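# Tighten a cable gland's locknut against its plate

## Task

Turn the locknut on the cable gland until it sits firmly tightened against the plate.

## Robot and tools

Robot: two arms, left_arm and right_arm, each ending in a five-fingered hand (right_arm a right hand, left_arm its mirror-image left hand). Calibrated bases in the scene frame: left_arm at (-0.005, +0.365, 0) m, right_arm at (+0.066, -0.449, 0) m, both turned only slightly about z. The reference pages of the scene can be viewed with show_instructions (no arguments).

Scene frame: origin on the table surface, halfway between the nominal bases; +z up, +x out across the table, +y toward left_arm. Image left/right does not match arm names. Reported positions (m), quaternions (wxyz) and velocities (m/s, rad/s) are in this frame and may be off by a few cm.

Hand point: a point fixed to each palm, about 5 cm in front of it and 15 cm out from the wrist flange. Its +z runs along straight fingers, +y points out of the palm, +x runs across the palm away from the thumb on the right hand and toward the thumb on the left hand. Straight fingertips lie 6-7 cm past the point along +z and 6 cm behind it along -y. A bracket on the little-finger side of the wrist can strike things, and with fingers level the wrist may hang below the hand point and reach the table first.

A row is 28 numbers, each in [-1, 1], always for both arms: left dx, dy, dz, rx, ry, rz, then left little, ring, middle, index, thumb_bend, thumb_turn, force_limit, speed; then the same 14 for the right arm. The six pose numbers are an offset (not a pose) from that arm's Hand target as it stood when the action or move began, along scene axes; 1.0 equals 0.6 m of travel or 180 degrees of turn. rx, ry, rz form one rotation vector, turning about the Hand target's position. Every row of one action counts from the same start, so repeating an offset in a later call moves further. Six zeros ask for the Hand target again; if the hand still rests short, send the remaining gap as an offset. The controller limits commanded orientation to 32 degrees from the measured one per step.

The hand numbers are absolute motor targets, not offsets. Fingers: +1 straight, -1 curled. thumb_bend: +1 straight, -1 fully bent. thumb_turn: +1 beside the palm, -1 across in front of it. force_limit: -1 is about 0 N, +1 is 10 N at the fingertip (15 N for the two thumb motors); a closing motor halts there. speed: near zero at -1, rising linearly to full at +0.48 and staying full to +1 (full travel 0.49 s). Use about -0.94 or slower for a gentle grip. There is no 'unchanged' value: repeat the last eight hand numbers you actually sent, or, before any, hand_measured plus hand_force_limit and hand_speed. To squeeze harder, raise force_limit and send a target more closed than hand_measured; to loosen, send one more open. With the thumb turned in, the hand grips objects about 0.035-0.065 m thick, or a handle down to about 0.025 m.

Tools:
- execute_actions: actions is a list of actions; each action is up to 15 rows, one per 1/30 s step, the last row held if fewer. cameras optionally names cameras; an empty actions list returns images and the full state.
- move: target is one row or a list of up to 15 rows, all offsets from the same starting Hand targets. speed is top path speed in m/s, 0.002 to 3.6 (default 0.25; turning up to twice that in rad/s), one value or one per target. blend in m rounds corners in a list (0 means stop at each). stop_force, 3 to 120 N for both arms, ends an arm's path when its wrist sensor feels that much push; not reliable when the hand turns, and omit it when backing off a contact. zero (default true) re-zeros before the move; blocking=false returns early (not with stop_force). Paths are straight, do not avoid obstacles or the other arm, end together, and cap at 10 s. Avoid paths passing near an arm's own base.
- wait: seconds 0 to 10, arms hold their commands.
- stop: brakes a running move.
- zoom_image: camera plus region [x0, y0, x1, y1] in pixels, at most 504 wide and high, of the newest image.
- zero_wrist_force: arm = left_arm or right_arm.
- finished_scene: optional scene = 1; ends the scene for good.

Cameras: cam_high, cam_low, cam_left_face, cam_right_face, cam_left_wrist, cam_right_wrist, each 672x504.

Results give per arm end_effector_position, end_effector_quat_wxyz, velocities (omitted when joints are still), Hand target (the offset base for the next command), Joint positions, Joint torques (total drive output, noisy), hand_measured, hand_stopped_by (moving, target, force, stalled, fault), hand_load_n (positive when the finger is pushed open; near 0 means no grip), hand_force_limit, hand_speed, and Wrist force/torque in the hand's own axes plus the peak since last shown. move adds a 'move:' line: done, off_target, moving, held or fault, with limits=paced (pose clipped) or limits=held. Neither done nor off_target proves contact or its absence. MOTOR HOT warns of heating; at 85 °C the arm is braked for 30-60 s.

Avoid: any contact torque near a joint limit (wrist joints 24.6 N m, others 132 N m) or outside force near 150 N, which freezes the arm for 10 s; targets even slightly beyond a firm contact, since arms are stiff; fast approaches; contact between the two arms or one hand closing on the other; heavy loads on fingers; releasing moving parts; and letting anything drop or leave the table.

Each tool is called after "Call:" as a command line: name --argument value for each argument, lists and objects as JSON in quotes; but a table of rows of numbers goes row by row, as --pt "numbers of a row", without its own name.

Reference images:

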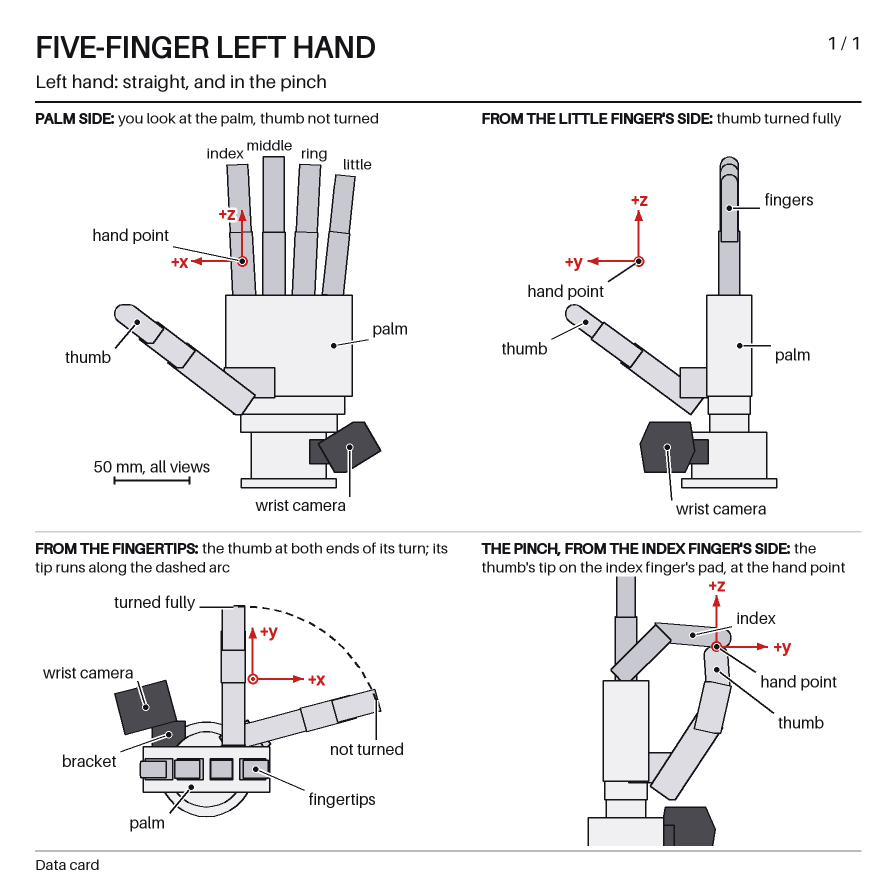

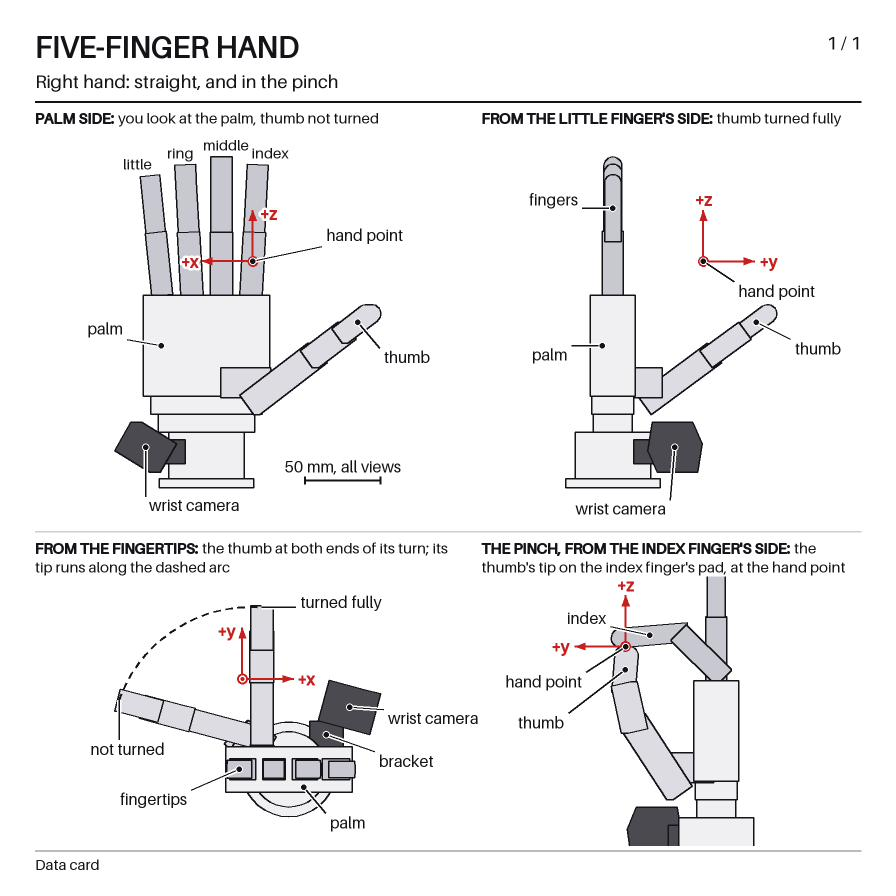

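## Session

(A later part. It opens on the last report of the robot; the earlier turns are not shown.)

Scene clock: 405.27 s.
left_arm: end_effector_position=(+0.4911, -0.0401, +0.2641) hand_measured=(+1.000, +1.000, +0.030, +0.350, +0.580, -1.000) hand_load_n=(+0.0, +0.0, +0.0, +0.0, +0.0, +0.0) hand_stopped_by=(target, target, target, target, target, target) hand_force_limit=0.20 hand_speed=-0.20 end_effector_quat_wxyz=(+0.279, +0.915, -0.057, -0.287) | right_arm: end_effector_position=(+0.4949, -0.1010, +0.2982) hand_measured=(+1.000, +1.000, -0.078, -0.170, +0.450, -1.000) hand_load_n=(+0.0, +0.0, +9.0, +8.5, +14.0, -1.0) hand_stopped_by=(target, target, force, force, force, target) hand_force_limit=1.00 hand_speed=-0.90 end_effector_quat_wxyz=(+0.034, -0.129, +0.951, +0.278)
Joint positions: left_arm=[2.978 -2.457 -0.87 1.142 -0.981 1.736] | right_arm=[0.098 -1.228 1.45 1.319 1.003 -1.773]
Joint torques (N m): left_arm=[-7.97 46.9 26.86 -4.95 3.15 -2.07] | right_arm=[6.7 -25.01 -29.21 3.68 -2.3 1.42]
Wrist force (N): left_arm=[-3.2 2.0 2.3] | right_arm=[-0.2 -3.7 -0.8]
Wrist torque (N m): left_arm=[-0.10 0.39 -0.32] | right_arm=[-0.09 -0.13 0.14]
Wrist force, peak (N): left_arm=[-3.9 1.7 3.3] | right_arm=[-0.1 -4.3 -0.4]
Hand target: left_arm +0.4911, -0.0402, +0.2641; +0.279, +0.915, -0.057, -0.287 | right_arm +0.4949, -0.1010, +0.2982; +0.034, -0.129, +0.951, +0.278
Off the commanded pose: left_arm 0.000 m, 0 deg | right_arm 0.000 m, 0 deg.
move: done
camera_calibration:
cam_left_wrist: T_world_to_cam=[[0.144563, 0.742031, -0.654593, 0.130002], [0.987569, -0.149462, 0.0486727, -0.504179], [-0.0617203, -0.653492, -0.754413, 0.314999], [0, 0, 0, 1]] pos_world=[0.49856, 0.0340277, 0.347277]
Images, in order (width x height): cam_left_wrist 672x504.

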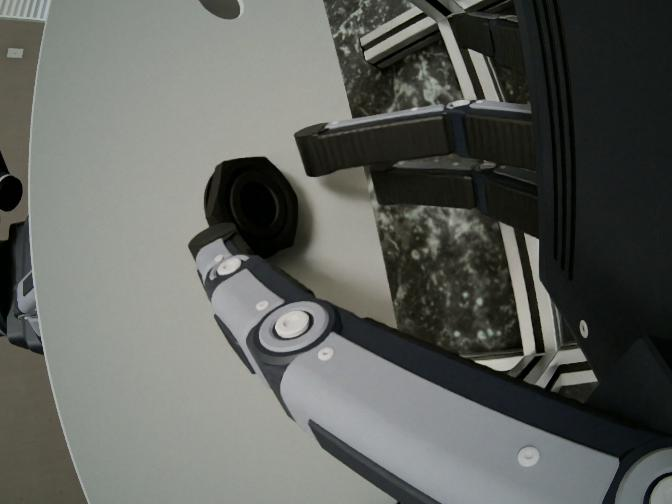

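Call:
move --target '[0.0003,-0.0055,0.0,0,0,0, 1,1,0.03,0.35,0.58,-1,0.2,-0.2, 0,0,0,0,0,0, 1,1,-0.36,-0.36,0.19,-1,1.0,-0.9]' --speed 0.015 --stop_force 3.5

Call:
execute_actions --actions '[[[0,0,0,0,0,0, 1,1,-0.2,0.35,0.54,-1,-0.5,-0.93, 0,0,0,0,0,0, 1,1,-0.36,-0.36,0.19,-1,1.0,-0.9]],[[0,0,0,0,0,0, 1,1,-0.2,0.35,0.54,-1,-0.5,-0.93, 0,0,0,0,0,0, 1,1,-0.36,-0.36,0.19,-1,1.0,-0.9]],[[0,0,0,0,0,0, 1,1,-0.2,0.35,0.42,-1,-0.2,-0.93, 0,0,0,0,0,0, 1,1,-0.36,-0.36,0.19,-1,1.0,-0.9]]]' --cameras '["cam_left_wrist"]'

Call:
zoom_image --camera "cam_left_wrist" --region '[180, 100, 400, 290]'

Scene clock: 406.93 s.
left_arm: end_effector_position=(+0.4912, -0.0422, +0.2641) hand_measured=(+1.000, +1.000, +0.030, +0.350, +0.580, -1.000) hand_load_n=(+0.0, +0.0, +0.0, +0.0, -1.0, -0.5) hand_stopped_by=(target, target, target, target, target, target) hand_force_limit=0.20 hand_speed=-0.20 end_effector_quat_wxyz=(+0.279, +0.915, -0.057, -0.287) | right_arm: end_effector_position=(+0.4949, -0.1010, +0.2982) hand_measured=(+1.000, +1.000, -0.078, -0.170, +0.450, -1.000) hand_load_n=(+0.0, +0.0, +8.5, +8.5, +14.0, -1.0) hand_stopped_by=(target, target, force, force, force, target) hand_force_limit=1.00 hand_speed=-0.90 end_effector_quat_wxyz=(+0.034, -0.129, +0.951, +0.278)
Joint positions: left_arm=[2.975 -2.459 -0.864 1.141 -0.979 1.733] | right_arm=[0.098 -1.228 1.45 1.319 1.003 -1.773]
Joint torques (N m): left_arm=[8.39 64.99 7.39 -0.42 -1.1 2.08] | right_arm=[8.03 -24.29 -28.36 4.2 -2.65 1.49]
Wrist force (N): left_arm=[-3.5 -1.0 0.2] | right_arm=[-0.2 -3.8 -0.8]
Wrist torque (N m): left_arm=[-0.32 0.35 -0.27] | right_arm=[-0.11 -0.14 0.14]
Wrist force, peak (N): left_arm=[-3.7 -3.0 -1.2] | right_arm=[-0.2 -4.5 -0.8]
Hand target: left_arm +0.4912, -0.0422, +0.2641; +0.279, +0.915, -0.057, -0.287 (not the last commanded pose) | right_arm +0.4949, -0.1010, +0.2982; +0.034, -0.129, +0.951, +0.278
Off the commanded pose: left_arm 0.001 m, 0 deg | right_arm 0.000 m, 0 deg.
move: contact (left_arm)

Scene clock: 408.77 s.
left_arm: end_effector_position=(+0.4912, -0.0422, +0.2641) hand_measured=(+1.000, +1.000, -0.080, +0.350, +0.482, -1.000) hand_load_n=(+0.0, +0.0, +3.5, +0.0, +6.0, +0.5) hand_stopped_by=(target, target, force, target, force, target) hand_force_limit=-0.20 hand_speed=-0.93 end_effector_quat_wxyz=(+0.279, +0.915, -0.057, -0.287) | right_arm: end_effector_position=(+0.4949, -0.1010, +0.2982) hand_measured=(+1.000, +1.000, -0.078, -0.170, +0.450, -1.000) hand_load_n=(+0.0, +0.0, +8.0, +8.0, +14.5, +0.0) hand_stopped_by=(target, target, force, force, force, target) hand_force_limit=1.00 hand_speed=-0.90 end_effector_quat_wxyz=(+0.034, -0.129, +0.951, +0.278)
Joint positions: left_arm=[2.975 -2.459 -0.864 1.141 -0.979 1.733] | right_arm=[0.098 -1.228 1.45 1.319 1.003 -1.773]
Joint torques (N m): left_arm=[7.27 58.25 12.34 -2.24 3.16 1.52] | right_arm=[6.64 -24.51 -28.16 4.78 -2.66 1.61]
Wrist force (N): left_arm=[-3.5 0.1 -1.9] | right_arm=[1.4 -3.8 -1.3]
Wrist torque (N m): left_arm=[-0.19 0.32 -0.29] | right_arm=[-0.08 -0.09 0.15]
Wrist force, peak (N): left_arm=[-3.5 -1.7 4.2] | right_arm=[-0.7 -4.3 -3.8]
Hand target: left_arm +0.4912, -0.0422, +0.2641; +0.279, +0.915, -0.057, -0.287 | right_arm +0.4949, -0.1010, +0.2982; +0.034, -0.129, +0.951, +0.278
Off the commanded pose: left_arm 0.000 m, 0 deg | right_arm 0.000 m, 0 deg.
Step readings (end_effector_position of left_arm | right_arm):
0: (+0.4912, -0.0422, +0.2641) | (+0.4949, -0.1010, +0.2982)
1: (+0.4912, -0.0422, +0.2641) | (+0.4949, -0.1010, +0.2982)
2: (+0.4912, -0.0422, +0.2641) | (+0.4949, -0.1010, +0.2982)
4: (+0.4912, -0.0422, +0.2641) | (+0.4949, -0.1010, +0.2982)
8: (+0.4912, -0.0422, +0.2641) | (+0.4949, -0.1010, +0.2982)
15: (+0.4912, -0.0422, +0.2641) | (+0.4949, -0.1010, +0.2982)
16: (+0.4912, -0.0422, +0.2641) | (+0.4949, -0.1010, +0.2982)
17: (+0.4912, -0.0422, +0.2641) | (+0.4949, -0.1010, +0.2982)
19: (+0.4912, -0.0422, +0.2641) | (+0.4949, -0.1010, +0.2982)
23: (+0.4912, -0.0422, +0.2641) | (+0.4949, -0.1010, +0.2982)
30: (+0.4912, -0.0422, +0.2641) | (+0.4949, -0.1010, +0.2982)
31: (+0.4912, -0.0422, +0.2641) | (+0.4949, -0.1010, +0.2982)
32: (+0.4912, -0.0422, +0.2641) | (+0.4949, -0.1010, +0.2982)
34: (+0.4912, -0.0422, +0.2641) | (+0.4949, -0.1010, +0.2982)
38: (+0.4912, -0.0422, +0.2641) | (+0.4949, -0.1010, +0.2982)
45: (+0.4912, -0.0422, +0.2641) | (+0.4949, -0.1010, +0.2982)
camera_calibration:
cam_left_wrist: T_world_to_cam=[[0.144568, 0.742079, -0.654537, 0.131523], [0.987568, -0.149472, 0.0486615, -0.504587], [-0.0617243, -0.653435, -0.754462, 0.31365], [0, 0, 0, 1]] pos_world=[0.49866, 0.0319279, 0.347277]
Images, in order (width x height): cam_left_wrist 672x504.

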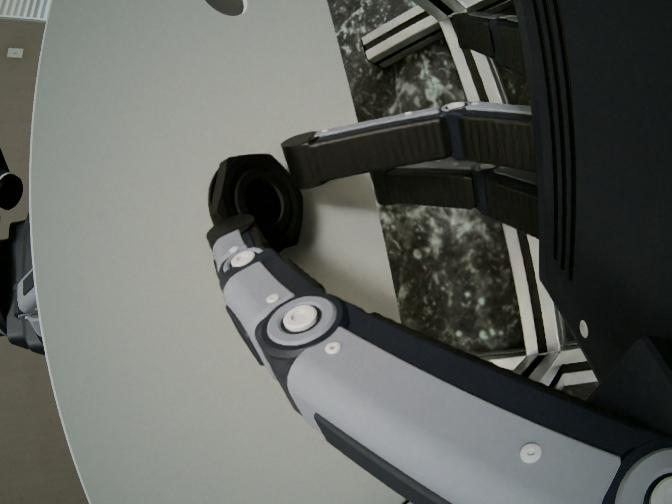

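Scaled by 2.291 from the camera's 672x504 image, which has a finer 960x720 frame.

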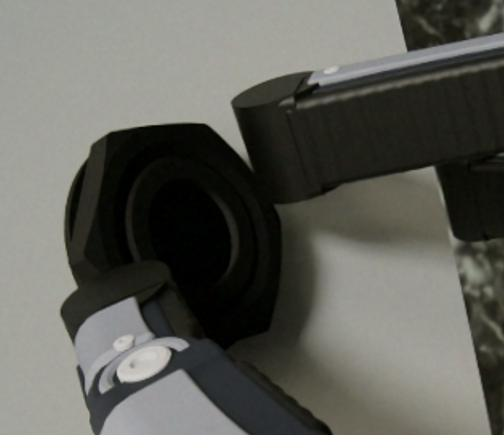

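Call:
move --pt "0.0087 0.0007 0.0093 0.0060 -0.1109 0 1 1 -0.2 0.35 0.42 -1 -0.2 -0.93 0 0 0 0 0 0 1 1 -0.36 -0.36 0.19 -1 1.0 -0.9" --pt "0.0119 0.0010 0.0203 0.0120 -0.2219 0 1 1 -0.2 0.35 0.42 -1 -0.2 -0.93 0 0 0 0 0 0 1 1 -0.36 -0.36 0.19 -1 1.0 -0.9" --pt "0.0111 0.0010 0.0320 0.0180 -0.3329 0 1 1 -0.2 0.35 0.42 -1 -0.2 -0.93 0 0 0 0 0 0 1 1 -0.36 -0.36 0.19 -1 1.0 -0.9" --pt "0.0064 0.0012 0.0430 0.0240 -0.4438 0 1 1 -0.2 0.35 0.42 -1 -0.2 -0.93 0 0 0 0 0 0 1 1 -0.36 -0.36 0.19 -1 1.0 -0.9" --pt "-0.0013 0.0015 0.0521 0.0300 -0.5548 0 1 1 -0.2 0.35 0.42 -1 -0.2 -0.93 0 0 0 0 0 0 1 1 -0.36 -0.36 0.19 -1 1.0 -0.9" --pt "-0.0112 0.0017 0.0582 0.0360 -0.6657 0 1 1 -0.2 0.35 0.42 -1 -0.2 -0.93 0 0 0 0 0 0 1 1 -0.36 -0.36 0.19 -1 1.0 -0.9" --speed 0.13 --blend 0.002 --cameras '["cam_left_wrist"]'

Call:
zoom_image --camera "cam_left_wrist" --region '[180, 100, 400, 290]'

Scene clock: 417.77 s.
left_arm: end_effector_position=(+0.4844, -0.0411, +0.2990) hand_measured=(+1.000, +1.000, -0.080, +0.350, +0.480, -1.000) hand_load_n=(+0.0, +0.5, +0.0, +0.0, +1.5, +1.5) hand_stopped_by=(target, target, force, target, force, target) hand_force_limit=-0.20 hand_speed=-0.93 end_effector_quat_wxyz=(+0.048, +0.719, -0.256, +0.645) | right_arm: end_effector_position=(+0.4949, -0.1010, +0.2982) hand_measured=(+1.000, +1.000, -0.078, -0.170, +0.450, -1.000) hand_load_n=(+0.0, +0.0, +9.0, +8.5, +14.0, -1.0) hand_stopped_by=(target, target, force, force, force, target) hand_force_limit=1.00 hand_speed=-0.90 end_effector_quat_wxyz=(+0.034, -0.129, +0.951, +0.278)
Joint positions: left_arm=[2.785 -1.601 -1.967 3.403 -1.499 1.852] | right_arm=[0.098 -1.228 1.45 1.319 1.003 -1.773]
Joint torques (N m): left_arm=[-8.71 28.92 9.53 3.78 -2.43 1.97] | right_arm=[6.98 -25.66 -28.47 4.23 -3.81 1.48]
Wrist force (N): left_arm=[6.1 -4.6 -2.9] | right_arm=[-1.9 -9.2 -1.2]
Wrist torque (N m): left_arm=[-0.83 -0.18 0.57] | right_arm=[-0.13 -0.09 0.08]
Wrist force, peak (N): left_arm=[5.1 -4.6 -8.9] | right_arm=[0.5 -10.0 0.1]
Hand target: left_arm +0.4844, -0.0411, +0.2990; +0.048, +0.719, -0.256, +0.645 | right_arm +0.4949, -0.1010, +0.2982; +0.034, -0.129, +0.951, +0.278
Off the commanded pose: left_arm 0.000 m, 0 deg | right_arm 0.000 m, 0 deg.
move: done
camera_calibration:
cam_left_wrist: T_world_to_cam=[[0.43441, 0.757738, 0.486951, -0.326485], [-0.519391, -0.230955, 0.822735, -0.00428008], [0.735881, -0.610322, 0.293233, -0.357652], [0, 0, 0, 1]] pos_world=[0.402794, 0.028119, 0.267379]
Images, in order (width x height): cam_left_wrist 672x504.

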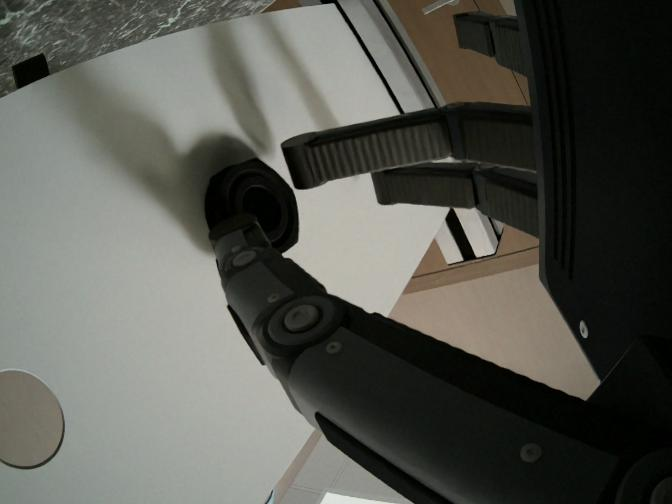

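Scaled by 2.291 from the camera's 672x504 image, which has a finer 960x720 frame.

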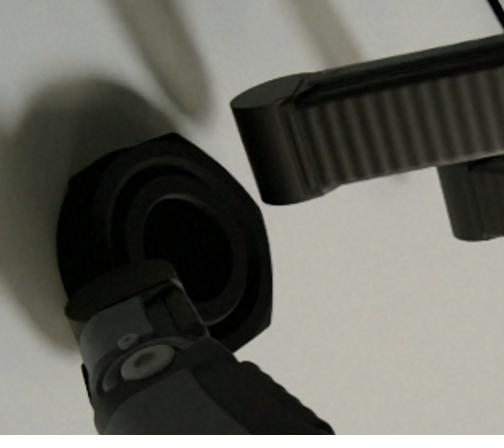

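Call:
move --pt "0 0 0 0 0 0 1 1 0.03 0.35 0.58 -1 0.2 -0.2 0 0 0 0 0 0 1 1 -0.36 -0.36 0.19 -1 1.0 -0.9" --pt "0 0.0233 0 0 0 0 1 1 0.03 0.35 0.58 -1 0.2 -0.2 0 0 0 0 0 0 1 1 -0.36 -0.36 0.19 -1 1.0 -0.9" --pt "0.0233 0.0233 -0.0323 -0.0210 0.3883 0 1 1 0.03 0.35 0.58 -1 0.2 -0.2 0 0 0 0 0 0 1 1 -0.36 -0.36 0.19 -1 1.0 -0.9" --pt "0.0044 0.0142 -0.0625 -0.0396 0.7323 0 1 1 0.03 0.35 0.58 -1 0.2 -0.2 0 0 0 0 0 0 1 1 -0.36 -0.36 0.19 -1 1.0 -0.9" --speed '[0.1, 0.1, 0.35, 0.35]' --blend '[0, 0.003, 0.01, 0]' --cameras '["cam_left_wrist"]'

Call:
zoom_image --camera "cam_left_wrist" --region '[180, 100, 400, 290]'

Scene clock: 422.90 s.
left_arm: end_effector_position=(+0.4871, -0.0326, +0.2615) hand_measured=(+1.000, +1.000, +0.030, +0.350, +0.580, -1.000) hand_load_n=(+0.0, +0.0, +0.0, +0.0, +0.0, +0.0) hand_stopped_by=(target, target, target, target, target, target) hand_force_limit=0.20 hand_speed=-0.20 end_effector_quat_wxyz=(+0.289, +0.878, -0.029, -0.381) | right_arm: end_effector_position=(+0.4949, -0.1010, +0.2982) hand_measured=(+1.000, +1.000, -0.078, -0.170, +0.450, -1.000) hand_load_n=(+0.0, +0.0, +9.0, +8.0, +14.0, -1.5) hand_stopped_by=(target, target, force, force, force, target) hand_force_limit=1.00 hand_speed=-0.90 end_effector_quat_wxyz=(+0.034, -0.129, +0.951, +0.278)
Joint positions: left_arm=[2.997 -2.506 -0.904 0.991 -0.964 1.786] | right_arm=[0.098 -1.228 1.45 1.319 1.003 -1.773]
Joint torques (N m): left_arm=[3.09 48.71 6.44 -4.95 -0.23 1.94] | right_arm=[6.34 -27.43 -28.25 3.76 -0.06 1.64]
Wrist force (N): left_arm=[-4.1 1.9 2.9] | right_arm=[-0.3 -3.8 -0.8]
Wrist torque (N m): left_arm=[-0.17 0.51 -0.50] | right_arm=[-0.14 -0.10 0.13]
Wrist force, peak (N): left_arm=[6.0 -4.7 -2.7] | right_arm=[-2.0 -9.6 -0.9]
Hand target: left_arm +0.4871, -0.0326, +0.2615; +0.289, +0.878, -0.029, -0.381 | right_arm +0.4949, -0.1010, +0.2982; +0.034, -0.129, +0.951, +0.278
Off the commanded pose: left_arm 0.000 m, 0 deg | right_arm 0.000 m, 0 deg.
move: done
camera_calibration:
cam_left_wrist: T_world_to_cam=[[0.00459944, 0.734463, -0.678633, 0.197559], [0.976384, -0.149883, -0.155596, -0.440213], [-0.215995, -0.661891, -0.717807, 0.382953], [0, 0, 0, 1]] pos_world=[0.511624, 0.042393, 0.340461]
Images, in order (width x height): cam_left_wrist 672x504.

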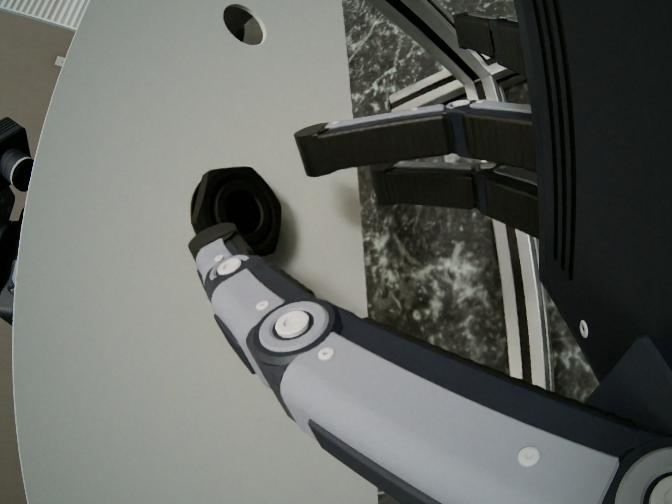

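Scaled by 2.291 from the camera's 672x504 image, which has a finer 960x720 frame.

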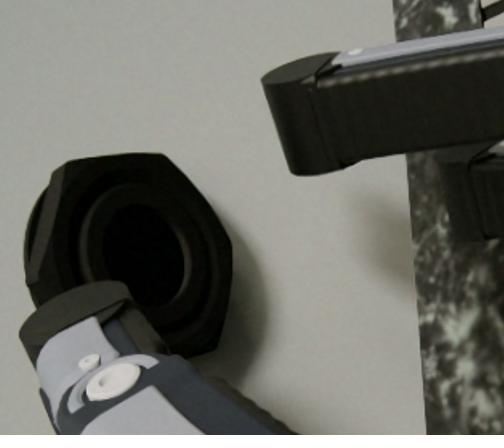

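Call:
move --target '[0.0,-0.0190,0.0,0,0,0, 1,1,0.03,0.35,0.58,-1,0.2,-0.2, 0,0,0,0,0,0, 1,1,-0.36,-0.36,0.19,-1,1.0,-0.9]' --speed 0.025 --stop_force 3.5

Call:
execute_actions --actions '[[[0,0,0,0,0,0, 1,1,-0.2,0.35,0.54,-1,-0.4,-0.93, 0,0,0,0,0,0, 1,1,-0.36,-0.36,0.19,-1,1.0,-0.9]],[[0,0,0,0,0,0, 1,1,-0.2,0.35,0.54,-1,-0.4,-0.93, 0,0,0,0,0,0, 1,1,-0.36,-0.36,0.19,-1,1.0,-0.9]],[[0,0,0,0,0,0, 1,1,-0.2,0.35,0.42,-1,0.1,-0.93, 0,0,0,0,0,0, 1,1,-0.36,-0.36,0.19,-1,1.0,-0.9]]]' --cameras '["cam_left_wrist"]'

Call:
zoom_image --camera "cam_left_wrist" --region '[180, 100, 400, 290]'

Scene clock: 424.67 s.
left_arm: end_effector_position=(+0.4870, -0.0424, +0.2615) hand_measured=(+1.000, +1.000, +0.030, +0.350, +0.580, -1.000) hand_load_n=(+0.0, +0.0, +0.0, +0.0, -1.0, -0.5) hand_stopped_by=(target, target, target, target, target, target) hand_force_limit=0.20 hand_speed=-0.20 end_effector_quat_wxyz=(+0.289, +0.878, -0.029, -0.381) | right_arm: end_effector_position=(+0.4949, -0.1010, +0.2982) hand_measured=(+1.000, +1.000, -0.078, -0.170, +0.450, -1.000) hand_load_n=(+0.0, +0.0, +9.0, +8.5, +14.5, -1.0) hand_stopped_by=(target, target, force, force, force, target) hand_force_limit=1.00 hand_speed=-0.90 end_effector_quat_wxyz=(+0.034, -0.129, +0.951, +0.278)
Joint positions: left_arm=[2.983 -2.516 -0.883 0.987 -0.953 1.774] | right_arm=[0.098 -1.228 1.45 1.319 1.003 -1.773]
Joint torques (N m): left_arm=[8.07 65.51 6.66 -0.06 -1.34 2.09] | right_arm=[7.45 -26.51 -27.21 3.73 -0.09 1.45]
Wrist force (N): left_arm=[-4.3 -1.1 0.7] | right_arm=[0.0 -4.0 -0.4]
Wrist torque (N m): left_arm=[-0.35 0.47 -0.40] | right_arm=[-0.16 -0.13 0.14]
Wrist force, peak (N): left_arm=[-5.0 -5.7 -3.3] | right_arm=[-0.1 -4.1 -0.4]
Hand target: left_arm +0.4870, -0.0424, +0.2615; +0.289, +0.878, -0.029, -0.381 (not the last commanded pose) | right_arm +0.4949, -0.1010, +0.2982; +0.034, -0.129, +0.951, +0.278
Off the commanded pose: left_arm 0.002 m, 0 deg | right_arm 0.000 m, 0 deg.
move: contact (left_arm)

Scene clock: 427.10 s.
left_arm: end_effector_position=(+0.4871, -0.0423, +0.2615) hand_measured=(+1.000, +1.000, -0.100, +0.350, +0.422, -1.000) hand_load_n=(+0.0, +0.0, +3.0, +0.0, +2.5, -0.5) hand_stopped_by=(target, target, force, target, target, target) hand_force_limit=0.10 hand_speed=-0.93 end_effector_quat_wxyz=(+0.289, +0.878, -0.029, -0.381) | right_arm: end_effector_position=(+0.4949, -0.1010, +0.2982) hand_measured=(+1.000, +1.000, -0.078, -0.170, +0.450, -1.000) hand_load_n=(+0.5, +0.0, +9.0, +8.0, +13.5, -1.0) hand_stopped_by=(target, target, force, force, force, target) hand_force_limit=1.00 hand_speed=-0.90 end_effector_quat_wxyz=(+0.034, -0.129, +0.951, +0.278)
Joint positions: left_arm=[2.983 -2.516 -0.883 0.987 -0.953 1.774] | right_arm=[0.098 -1.228 1.45 1.319 1.003 -1.773]
Joint torques (N m): left_arm=[-1.95 60.58 14.26 -3.36 2.67 1.34] | right_arm=[6.05 -28.65 -28.1 3.41 -1.64 1.32]
Wrist force (N): left_arm=[-6.1 -10.5 -9.6] | right_arm=[3.1 -7.9 -2.7]
Wrist torque (N m): left_arm=[-0.82 0.34 -0.23] | right_arm=[-0.20 -0.05 0.07]
Wrist force, peak (N): left_arm=[-6.1 -10.5 -9.6] | right_arm=[3.4 -7.9 -2.9]
Hand target: left_arm +0.4870, -0.0424, +0.2615; +0.289, +0.878, -0.029, -0.381 | right_arm +0.4949, -0.1010, +0.2982; +0.034, -0.129, +0.951, +0.278
Off the commanded pose: left_arm 0.000 m, 0 deg | right_arm 0.000 m, 0 deg.
Step readings (end_effector_position of left_arm | right_arm):
0: (+0.4870, -0.0424, +0.2615) | (+0.4949, -0.1010, +0.2982)
1: (+0.4870, -0.0424, +0.2615) | (+0.4949, -0.1010, +0.2982)
2: (+0.4870, -0.0424, +0.2615) | (+0.4949, -0.1010, +0.2982)
4: (+0.4870, -0.0424, +0.2615) | (+0.4949, -0.1010, +0.2982)
8: (+0.4870, -0.0424, +0.2615) | (+0.4949, -0.1010, +0.2982)
15: (+0.4870, -0.0424, +0.2615) | (+0.4949, -0.1010, +0.2982)
16: (+0.4870, -0.0424, +0.2615) | (+0.4949, -0.1010, +0.2982)
17: (+0.4870, -0.0424, +0.2615) | (+0.4949, -0.1010, +0.2982)
19: (+0.4870, -0.0424, +0.2615) | (+0.4949, -0.1010, +0.2982)
23: (+0.4870, -0.0423, +0.2615) | (+0.4949, -0.1010, +0.2982)
30: (+0.4870, -0.0423, +0.2615) | (+0.4949, -0.1010, +0.2982)
31: (+0.4870, -0.0423, +0.2615) | (+0.4949, -0.1010, +0.2982)
32: (+0.4870, -0.0423, +0.2615) | (+0.4949, -0.1010, +0.2982)
34: (+0.4870, -0.0423, +0.2615) | (+0.4949, -0.1010, +0.2982)
38: (+0.4870, -0.0423, +0.2615) | (+0.4949, -0.1010, +0.2982)
45: (+0.4870, -0.0424, +0.2615) | (+0.4949, -0.1010, +0.2982)
camera_calibration:
cam_left_wrist: T_world_to_cam=[[0.00453988, 0.734471, -0.678625, 0.204711], [0.97632, -0.150033, -0.155848, -0.441543], [-0.216282, -0.661848, -0.71776, 0.376662], [0, 0, 0, 1]] pos_world=[0.511623, 0.0326933, 0.340461]
Images, in order (width x height): cam_left_wrist 672x504.

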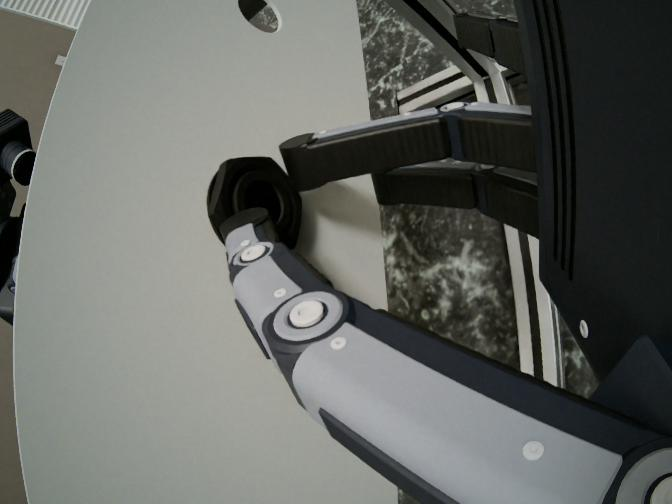

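Scaled by 2.291 from the camera's 672x504 image, which has a finer 960x720 frame.

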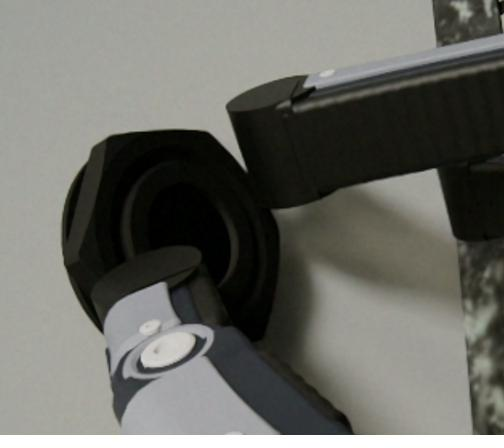

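Call:
execute_actions --actions '[[[0,0.0010,0,0,0,0, 1,1,0.03,0.35,0.56,-1,0.2,-0.3, 0,0,0,0,0,0, 1,1,-0.36,-0.36,0.19,-1,1.0,-0.9]],[[0,0,0,0,0,0, 1,1,-0.2,0.35,0.54,-1,-0.6,-0.93, 0,0,0,0,0,0, 1,1,-0.36,-0.36,0.19,-1,1.0,-0.9]],[[0,0,0,0,0,0, 1,1,-0.2,0.35,0.42,-1,-0.65,-0.94, 0,0,0,0,0,0, 1,1,-0.36,-0.36,0.19,-1,1.0,-0.9]]]'

Call:
move --target '[0.0,-0.0080,0.0,0,0,0, 1,1,-0.2,0.35,0.42,-1,-0.65,-0.94, 0,0,0,0,0,0, 1,1,-0.36,-0.36,0.19,-1,1.0,-0.9]' --speed 0.015 --stop_force 4 --cameras '["cam_left_wrist"]'

Call:
zoom_image --camera "cam_left_wrist" --region '[180, 100, 400, 290]'

Scene clock: 430.27 s.
left_arm: end_effector_position=(+0.4870, -0.0417, +0.2615) hand_measured=(+1.000, +1.000, -0.104, +0.350, +0.490, -1.000) hand_load_n=(+0.0, +0.0, +2.0, +0.0, +3.0, +0.0) hand_stopped_by=(target, target, force, target, force, target) hand_force_limit=-0.65 hand_speed=-0.94 end_effector_quat_wxyz=(+0.289, +0.878, -0.029, -0.381) | right_arm: end_effector_position=(+0.4949, -0.1010, +0.2982) hand_measured=(+1.000, +1.000, -0.078, -0.170, +0.450, -1.000) hand_load_n=(+0.0, +0.0, +8.5, +8.0, +14.5, -0.5) hand_stopped_by=(target, target, force, force, force, target) hand_force_limit=1.00 hand_speed=-0.90 end_effector_quat_wxyz=(+0.034, -0.129, +0.951, +0.278)
Joint positions: left_arm=[2.983 -2.516 -0.884 0.988 -0.953 1.775] | right_arm=[0.098 -1.228 1.45 1.319 1.003 -1.773]
Joint torques (N m): left_arm=[6.66 65.2 8.15 -0.59 1.66 1.78] | right_arm=[6.79 -27.17 -27.98 3.29 0.03 1.32]
Wrist force (N): left_arm=[-5.2 -1.3 0.5] | right_arm=[0.8 -4.0 -2.0]
Wrist torque (N m): left_arm=[-0.28 0.44 -0.41] | right_arm=[-0.14 -0.09 0.14]
Wrist force, peak (N): left_arm=[-5.9 -11.0 -9.7] | right_arm=[3.2 -8.3 -2.8]
Hand target: left_arm +0.4870, -0.0418, +0.2615; +0.289, +0.878, -0.029, -0.381 | right_arm +0.4949, -0.1010, +0.2982; +0.034, -0.129, +0.951, +0.278
Off the commanded pose: left_arm 0.000 m, 0 deg | right_arm 0.000 m, 0 deg.
Step readings (end_effector_position of left_arm | right_arm):
0: (+0.4870, -0.0423, +0.2615) | (+0.4949, -0.1010, +0.2982)
1: (+0.4870, -0.0424, +0.2615) | (+0.4949, -0.1010, +0.2982)
2: (+0.4870, -0.0424, +0.2615) | (+0.4949, -0.1010, +0.2982)
4: (+0.4870, -0.0422, +0.2615) | (+0.4949, -0.1010, +0.2982)
8: (+0.4869, -0.0420, +0.2615) | (+0.4949, -0.1010, +0.2982)
15: (+0.4870, -0.0418, +0.2615) | (+0.4949, -0.1010, +0.2982)
16: (+0.4870, -0.0418, +0.2615) | (+0.4949, -0.1010, +0.2982)
17: (+0.4870, -0.0418, +0.2615) | (+0.4949, -0.1010, +0.2982)
19: (+0.4870, -0.0418, +0.2615) | (+0.4949, -0.1010, +0.2982)
23: (+0.4870, -0.0418, +0.2615) | (+0.4949, -0.1010, +0.2982)
30: (+0.4870, -0.0418, +0.2615) | (+0.4949, -0.1010, +0.2982)
31: (+0.4870, -0.0418, +0.2615) | (+0.4949, -0.1010, +0.2982)
32: (+0.4870, -0.0418, +0.2615) | (+0.4949, -0.1010, +0.2982)
34: (+0.4870, -0.0418, +0.2615) | (+0.4949, -0.1010, +0.2982)
38: (+0.4870, -0.0417, +0.2615) | (+0.4949, -0.1010, +0.2982)
45: (+0.4870, -0.0417, +0.2615) | (+0.4949, -0.1010, +0.2982)

Scene clock: 431.43 s.
left_arm: end_effector_position=(+0.4870, -0.0421, +0.2615) hand_measured=(+1.000, +1.000, -0.104, +0.350, +0.490, -1.000) hand_load_n=(+0.0, +0.0, +2.0, +0.0, +2.5, +0.0) hand_stopped_by=(target, target, force, target, force, target) hand_force_limit=-0.65 hand_speed=-0.94 end_effector_quat_wxyz=(+0.289, +0.878, -0.029, -0.381) | right_arm: end_effector_position=(+0.4949, -0.1010, +0.2982) hand_measured=(+1.000, +1.000, -0.078, -0.170, +0.450, -1.000) hand_load_n=(+0.0, +0.0, +8.0, +7.5, +14.5, -1.0) hand_stopped_by=(target, target, force, force, force, target) hand_force_limit=1.00 hand_speed=-0.90 end_effector_quat_wxyz=(+0.034, -0.129, +0.951, +0.278)
Joint positions: left_arm=[2.983 -2.516 -0.883 0.988 -0.953 1.775] | right_arm=[0.098 -1.228 1.45 1.319 1.003 -1.773]
Joint torques (N m): left_arm=[6.32 65.31 6.68 0.04 -0.68 2.01] | right_arm=[5.97 -26.84 -26.82 3.09 -3.94 1.62]
Wrist force (N): left_arm=[-5.3 -4.6 -1.2] | right_arm=[1.2 -7.2 -4.2]
Wrist torque (N m): left_arm=[-0.36 0.38 -0.29] | right_arm=[-0.21 -0.05 0.09]
Wrist force, peak (N): left_arm=[-6.7 -8.7 -3.4] | right_arm=[1.7 -8.3 -4.8]
Hand target: left_arm +0.4870, -0.0421, +0.2615; +0.289, +0.878, -0.029, -0.381 (not the last commanded pose) | right_arm +0.4949, -0.1010, +0.2982; +0.034, -0.129, +0.951, +0.278
Off the commanded pose: left_arm 0.004 m, 0 deg | right_arm 0.000 m, 0 deg.
move: contact (left_arm)
camera_calibration:
cam_left_wrist: T_world_to_cam=[[0.00477916, 0.734337, -0.678768, 0.204494], [0.976362, -0.150105, -0.155519, -0.441645], [-0.21609, -0.66198, -0.717696, 0.376679], [0, 0, 0, 1]] pos_world=[0.511624, 0.0328927, 0.340461]
Images, in order (width x height): cam_left_wrist 672x504.

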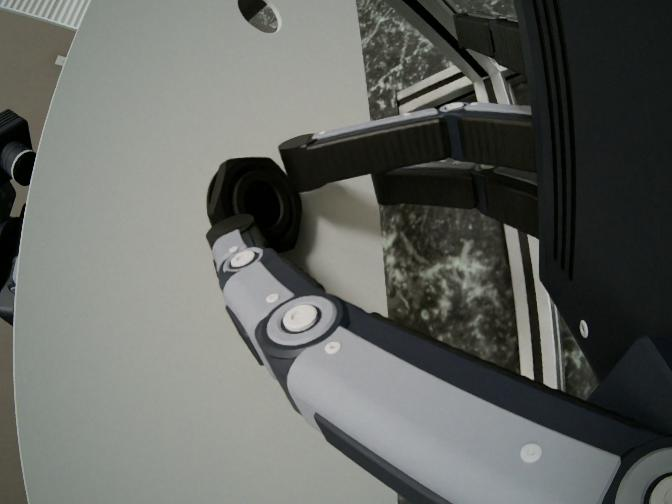

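Scaled by 2.291 from the camera's 672x504 image, which has a finer 960x720 frame.

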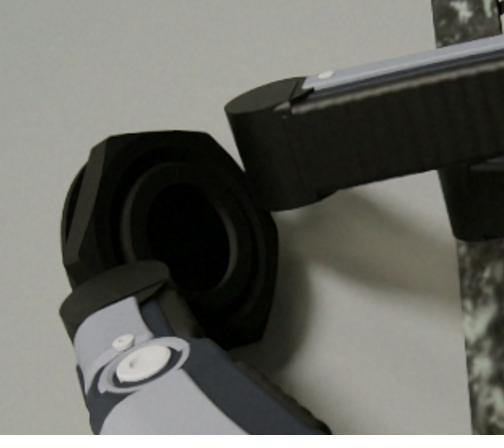

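Call:
execute_actions --actions '[[[0,0.0015,0,0,0,0, 1,1,0.0,0.35,0.60,-1,0.2,-0.3, 0,0,0,0,0,0, 1,1,-0.36,-0.36,0.19,-1,1.0,-0.9]]]'

Call:
move --pt "-0.0025 0.0 -0.0029 0 0 0 1 1 0.0 0.35 0.60 -1 0.2 -0.3 0 0 0 0 0 0 1 1 -0.36 -0.36 0.19 -1 1.0 -0.9" --pt "-0.0025 -0.0090 -0.0029 0 0 0 1 1 0.0 0.35 0.60 -1 0.2 -0.3 0 0 0 0 0 0 1 1 -0.36 -0.36 0.19 -1 1.0 -0.9" --speed 0.015 --stop_force 4

Call:
execute_actions --actions '[[[0,0,0,0,0,0, 1,1,0.0,0.35,0.42,-1,-0.6,-0.93, 0,0,0,0,0,0, 1,1,-0.36,-0.36,0.19,-1,1.0,-0.9]],[[0,0,0,0,0,0, 1,1,-0.25,0.35,0.42,-1,-0.5,-0.93, 0,0,0,0,0,0, 1,1,-0.36,-0.36,0.19,-1,1.0,-0.9]],[[0,0,0,0,0,0, 1,1,-0.25,0.35,0.42,-1,-0.5,-0.93, 0,0,0,0,0,0, 1,1,-0.36,-0.36,0.19,-1,1.0,-0.9]]]' --cameras '["cam_left_wrist"]'

Call:
zoom_image --camera "cam_left_wrist" --region '[180, 100, 400, 290]'

Scene clock: 432.50 s.
left_arm: end_effector_position=(+0.4870, -0.0412, +0.2615) hand_measured=(+1.000, +1.000, +0.000, +0.350, +0.600, -1.000) hand_load_n=(+0.0, +0.0, +0.0, +0.0, +0.0, +0.0) hand_stopped_by=(target, target, target, target, target, target) hand_force_limit=0.20 hand_speed=-0.30 end_effector_quat_wxyz=(+0.289, +0.878, -0.029, -0.381) | right_arm: end_effector_position=(+0.4949, -0.1010, +0.2982) hand_measured=(+1.000, +1.000, -0.078, -0.170, +0.450, -1.000) hand_load_n=(+0.0, +0.0, +8.5, +8.0, +14.0, -1.5) hand_stopped_by=(target, target, force, force, force, target) hand_force_limit=1.00 hand_speed=-0.90 end_effector_quat_wxyz=(+0.034, -0.129, +0.951, +0.278)
Joint positions: left_arm=[2.984 -2.515 -0.885 0.988 -0.954 1.776] | right_arm=[0.098 -1.228 1.45 1.319 1.003 -1.773]
Joint torques (N m): left_arm=[10.04 65.35 6.92 -0.01 -1.73 1.98] | right_arm=[7.46 -29.04 -29.18 3.17 -0.72 1.66]
Wrist force (N): left_arm=[-3.7 1.8 2.7] | right_arm=[-0.3 -3.6 -1.0]
Wrist torque (N m): left_arm=[-0.18 0.44 -0.47] | right_arm=[-0.13 -0.15 0.15]
Wrist force, peak (N): left_arm=[-5.7 -5.0 -0.7] | right_arm=[1.1 -7.6 -4.1]
Hand target: left_arm +0.4870, -0.0412, +0.2615; +0.289, +0.878, -0.029, -0.381 | right_arm +0.4949, -0.1010, +0.2982; +0.034, -0.129, +0.951, +0.278
Off the commanded pose: left_arm 0.000 m, 0 deg | right_arm 0.000 m, 0 deg.
Step readings (end_effector_position of left_arm | right_arm):
0: (+0.4870, -0.0421, +0.2615) | (+0.4949, -0.1010, +0.2982)
1: (+0.4870, -0.0421, +0.2615) | (+0.4949, -0.1010, +0.2982)
2: (+0.4870, -0.0420, +0.2615) | (+0.4949, -0.1010, +0.2982)
4: (+0.4870, -0.0417, +0.2615) | (+0.4949, -0.1010, +0.2982)
8: (+0.4870, -0.0413, +0.2615) | (+0.4949, -0.1010, +0.2982)
15: (+0.4870, -0.0412, +0.2615) | (+0.4949, -0.1010, +0.2982)

Scene clock: 433.83 s.
left_arm: end_effector_position=(+0.4857, -0.0420, +0.2600) hand_measured=(+1.000, +1.000, +0.000, +0.350, +0.600, -1.000) hand_load_n=(+0.0, +0.0, +0.0, +0.0, +0.0, -0.5) hand_stopped_by=(target, target, target, target, target, target) hand_force_limit=0.20 hand_speed=-0.30 end_effector_quat_wxyz=(+0.289, +0.878, -0.029, -0.380) | right_arm: end_effector_position=(+0.4949, -0.1010, +0.2982) hand_measured=(+1.000, +1.000, -0.078, -0.170, +0.450, -1.000) hand_load_n=(+0.0, +0.0, +9.0, +8.0, +14.0, -1.0) hand_stopped_by=(target, target, force, force, force, target) hand_force_limit=1.00 hand_speed=-0.90 end_effector_quat_wxyz=(+0.034, -0.129, +0.951, +0.278)
Joint positions: left_arm=[2.983 -2.513 -0.892 0.994 -0.953 1.775] | right_arm=[0.098 -1.228 1.45 1.319 1.003 -1.773]
Joint torques (N m): left_arm=[7.42 65.43 6.13 -3.86 -1.4 2.01] | right_arm=[7 -29.45 -27.55 2.88 0.15 1.33]
Wrist force (N): left_arm=[-4.0 -1.6 -0.5] | right_arm=[-0.4 -3.6 -0.9]
Wrist torque (N m): left_arm=[-0.46 0.44 -0.39] | right_arm=[-0.13 -0.13 0.15]
Wrist force, peak (N): left_arm=[-4.1 -6.3 -4.9] | right_arm=[-0.7 -4.0 -0.7]
Hand target: left_arm +0.4857, -0.0420, +0.2600; +0.289, +0.878, -0.029, -0.380 (not the last commanded pose) | right_arm +0.4949, -0.1010, +0.2982; +0.034, -0.129, +0.951, +0.278
Off the commanded pose: left_arm 0.005 m, 0 deg | right_arm 0.000 m, 0 deg.
move: contact (left_arm); path passed 1 of 2 targets

Scene clock: 435.87 s.
left_arm: end_effector_position=(+0.4857, -0.0420, +0.2600) hand_measured=(+1.000, +1.000, -0.250, +0.350, +0.546, -1.000) hand_load_n=(+0.0, +0.0, +0.0, +0.0, +4.0, +1.0) hand_stopped_by=(target, target, target, target, force, target) hand_force_limit=-0.50 hand_speed=-0.93 end_effector_quat_wxyz=(+0.289, +0.878, -0.029, -0.380) | right_arm: end_effector_position=(+0.4949, -0.1010, +0.2982) hand_measured=(+1.000, +1.000, -0.078, -0.170, +0.450, -1.000) hand_load_n=(+0.0, +0.0, +9.0, +8.0, +14.5, +0.0) hand_stopped_by=(target, target, force, force, force, target) hand_force_limit=1.00 hand_speed=-0.90 end_effector_quat_wxyz=(+0.034, -0.129, +0.951, +0.278)
Joint positions: left_arm=[2.983 -2.513 -0.892 0.994 -0.953 1.775] | right_arm=[0.098 -1.228 1.45 1.319 1.003 -1.773]
Joint torques (N m): left_arm=[7.92 62.6 8.58 -3.99 0.02 0.93] | right_arm=[5.47 -29.05 -27.67 2.73 -0.03 1.64]
Wrist force (N): left_arm=[-3.1 3.7 -0.7] | right_arm=[-0.4 -3.5 -0.3]
Wrist torque (N m): left_arm=[-0.18 0.37 -0.46] | right_arm=[-0.10 -0.09 0.15]
Wrist force, peak (N): left_arm=[-4.3 2.1 3.0] | right_arm=[-0.2 -4.3 -1.3]
Hand target: left_arm +0.4857, -0.0420, +0.2600; +0.289, +0.878, -0.029, -0.380 | right_arm +0.4949, -0.1010, +0.2982; +0.034, -0.129, +0.951, +0.278
Off the commanded pose: left_arm 0.000 m, 0 deg | right_arm 0.000 m, 0 deg.
Step readings (end_effector_position of left_arm | right_arm):
0: (+0.4857, -0.0420, +0.2600) | (+0.4949, -0.1010, +0.2982)
1: (+0.4857, -0.0420, +0.2600) | (+0.4949, -0.1010, +0.2982)
2: (+0.4857, -0.0420, +0.2600) | (+0.4949, -0.1010, +0.2982)
4: (+0.4857, -0.0420, +0.2600) | (+0.4949, -0.1010, +0.2982)
8: (+0.4857, -0.0420, +0.2600) | (+0.4949, -0.1010, +0.2982)
15: (+0.4857, -0.0420, +0.2600) | (+0.4949, -0.1010, +0.2982)
16: (+0.4857, -0.0420, +0.2600) | (+0.4949, -0.1010, +0.2982)
17: (+0.4857, -0.0420, +0.2600) | (+0.4949, -0.1010, +0.2982)
19: (+0.4857, -0.0420, +0.2600) | (+0.4949, -0.1010, +0.2982)
23: (+0.4857, -0.0420, +0.2600) | (+0.4949, -0.1010, +0.2982)
30: (+0.4857, -0.0420, +0.2600) | (+0.4949, -0.1010, +0.2982)
31: (+0.4857, -0.0420, +0.2600) | (+0.4949, -0.1010, +0.2982)
32: (+0.4857, -0.0420, +0.2600) | (+0.4949, -0.1010, +0.2982)
34: (+0.4857, -0.0420, +0.2600) | (+0.4949, -0.1010, +0.2982)
38: (+0.4857, -0.0420, +0.2600) | (+0.4949, -0.1010, +0.2982)
45: (+0.4857, -0.0420, +0.2600) | (+0.4949, -0.1010, +0.2982)
camera_calibration:
cam_left_wrist: T_world_to_cam=[[0.00501846, 0.734399, -0.678699, 0.203262], [0.976361, -0.15026, -0.155372, -0.440541], [-0.216087, -0.661876, -0.717793, 0.375394], [0, 0, 0, 1]] pos_world=[0.510225, 0.0329932, 0.338961]
Images, in order (width x height): cam_left_wrist 672x504.

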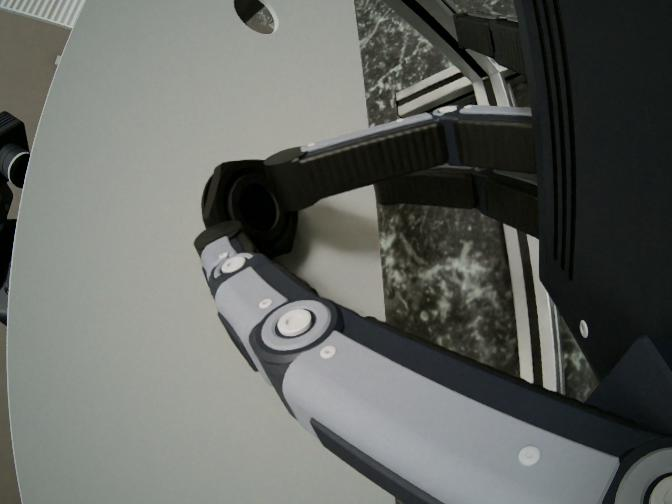

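Scaled by 2.291 from the camera's 672x504 image, which has a finer 960x720 frame.

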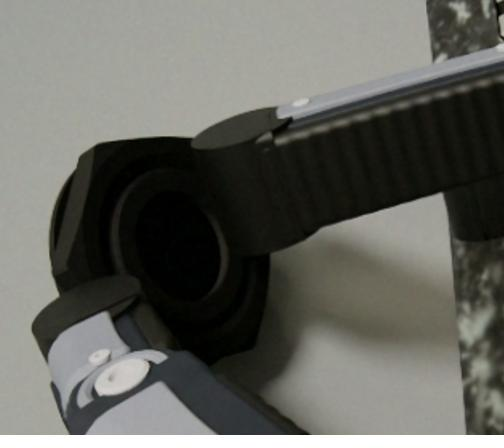

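Call:
execute_actions --actions '[[[0,0.0025,0,0,0,0, 1,1,0.0,0.35,0.58,-1,0.2,-0.2, 0,0,0,0,0,0, 1,1,-0.36,-0.36,0.19,-1,1.0,-0.9]],[[0.0008,0.0,0.0010,-0.0099,0.0038,0.0090, 1,1,0.0,0.35,0.58,-1,0.2,-0.3, 0,0,0,0,0,0, 1,1,-0.36,-0.36,0.19,-1,1.0,-0.9]]]'

Call:
move --target '[0,-0.0120,0,0,0,0, 1,1,0.0,0.35,0.58,-1,0.2,-0.3, 0,0,0,0,0,0, 1,1,-0.36,-0.36,0.19,-1,1.0,-0.9]' --speed 0.015 --stop_force 4 --cameras '["cam_left_wrist"]'

Call:
zoom_image --camera "cam_left_wrist" --region '[180, 100, 400, 290]'

Scene clock: 437.37 s.
left_arm: end_effector_position=(+0.4862, -0.0405, +0.2606) hand_measured=(+1.000, +1.000, +0.000, +0.350, +0.580, -1.000) hand_load_n=(+0.0, +0.0, +0.0, +0.0, +0.0, +0.0) hand_stopped_by=(target, target, target, target, target, target) hand_force_limit=0.20 hand_speed=-0.30 end_effector_quat_wxyz=(+0.308, +0.872, -0.021, -0.381) | right_arm: end_effector_position=(+0.4949, -0.1010, +0.2982) hand_measured=(+1.000, +1.000, -0.078, -0.170, +0.450, -1.000) hand_load_n=(+0.0, +0.0, +8.5, +8.0, +14.0, -1.0) hand_stopped_by=(target, target, force, force, force, target) hand_force_limit=1.00 hand_speed=-0.90 end_effector_quat_wxyz=(+0.034, -0.129, +0.951, +0.278)
Joint positions: left_arm=[2.996 -2.498 -0.942 1.011 -0.92 1.792] | right_arm=[0.098 -1.228 1.45 1.319 1.003 -1.773]
Joint torques (N m): left_arm=[9.92 65.62 6.16 0 3.05 2.06] | right_arm=[4.76 -29.63 -27.7 2.6 0.04 1.31]
Wrist force (N): left_arm=[-3.6 2.0 2.6] | right_arm=[-0.8 -3.4 -1.0]
Wrist torque (N m): left_arm=[-0.15 0.42 -0.48] | right_arm=[-0.15 -0.07 0.13]
Wrist force, peak (N): left_arm=[-3.6 4.1 -0.6] | right_arm=[-0.7 -3.7 -0.7]
Hand target: left_arm +0.4862, -0.0405, +0.2606; +0.308, +0.872, -0.021, -0.381 | right_arm +0.4949, -0.1010, +0.2982; +0.034, -0.129, +0.951, +0.278
Off the commanded pose: left_arm 0.000 m, 0 deg | right_arm 0.000 m, 0 deg.
Step readings (end_effector_position of left_arm | right_arm):
0: (+0.4857, -0.0420, +0.2600) | (+0.4949, -0.1010, +0.2982)
1: (+0.4857, -0.0420, +0.2600) | (+0.4949, -0.1010, +0.2982)
2: (+0.4857, -0.0420, +0.2600) | (+0.4949, -0.1010, +0.2982)
4: (+0.4857, -0.0414, +0.2600) | (+0.4949, -0.1010, +0.2982)
8: (+0.4857, -0.0407, +0.2600) | (+0.4949, -0.1010, +0.2982)
15: (+0.4857, -0.0405, +0.2600) | (+0.4949, -0.1010, +0.2982)
16: (+0.4857, -0.0405, +0.2600) | (+0.4949, -0.1010, +0.2982)
17: (+0.4857, -0.0404, +0.2601) | (+0.4949, -0.1010, +0.2982)
19: (+0.4860, -0.0404, +0.2604) | (+0.4949, -0.1010, +0.2982)
23: (+0.4862, -0.0405, +0.2606) | (+0.4949, -0.1010, +0.2982)
30: (+0.4862, -0.0405, +0.2606) | (+0.4949, -0.1010, +0.2982)

Scene clock: 438.70 s.
left_arm: end_effector_position=(+0.4862, -0.0437, +0.2606) hand_measured=(+1.000, +1.000, +0.000, +0.350, +0.580, -1.000) hand_load_n=(+0.0, +0.0, +0.0, +0.0, -0.5, -0.5) hand_stopped_by=(target, target, target, target, target, target) hand_force_limit=0.20 hand_speed=-0.30 end_effector_quat_wxyz=(+0.308, +0.872, -0.021, -0.381) | right_arm: end_effector_position=(+0.4949, -0.1010, +0.2982) hand_measured=(+1.000, +1.000, -0.078, -0.170, +0.450, -1.000) hand_load_n=(+0.0, +0.0, +8.5, +8.0, +14.5, -1.0) hand_stopped_by=(target, target, force, force, force, target) hand_force_limit=1.00 hand_speed=-0.90 end_effector_quat_wxyz=(+0.034, -0.129, +0.951, +0.278)
Joint positions: left_arm=[2.991 -2.501 -0.935 1.01 -0.917 1.788] | right_arm=[0.098 -1.228 1.45 1.319 1.003 -1.773]
Joint torques (N m): left_arm=[7.78 65.29 6.7 -0.07 -1.22 1.93] | right_arm=[6.62 -29.17 -27.9 2.54 -0.23 1.27]
Wrist force (N): left_arm=[-4.0 -1.2 0.3] | right_arm=[-0.7 -3.0 -1.1]
Wrist torque (N m): left_arm=[-0.38 0.39 -0.38] | right_arm=[-0.10 -0.07 0.14]
Wrist force, peak (N): left_arm=[-5.0 -6.2 -4.0] | right_arm=[-0.6 -3.6 -1.1]
Hand target: left_arm +0.4862, -0.0437, +0.2606; +0.308, +0.872, -0.021, -0.381 (not the last commanded pose) | right_arm +0.4949, -0.1010, +0.2982; +0.034, -0.129, +0.951, +0.278
Off the commanded pose: left_arm 0.004 m, 0 deg | right_arm 0.000 m, 0 deg.
move: contact (left_arm)
camera_calibration:
cam_left_wrist: T_world_to_cam=[[-0.0237001, 0.712668, -0.701101, 0.223807], [0.978405, -0.127506, -0.162684, -0.439253], [-0.205334, -0.689816, -0.694256, 0.362229], [0, 0, 0, 1]] pos_world=[0.509449, 0.0343641, 0.336932]
Images, in order (width x height): cam_left_wrist 672x504.

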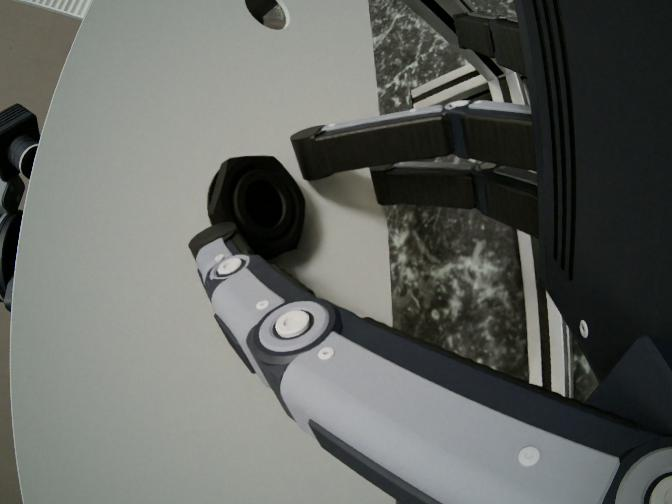

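Scaled by 2.291 from the camera's 672x504 image, which has a finer 960x720 frame.

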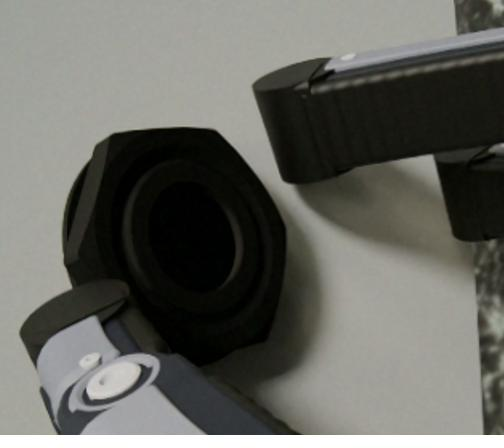

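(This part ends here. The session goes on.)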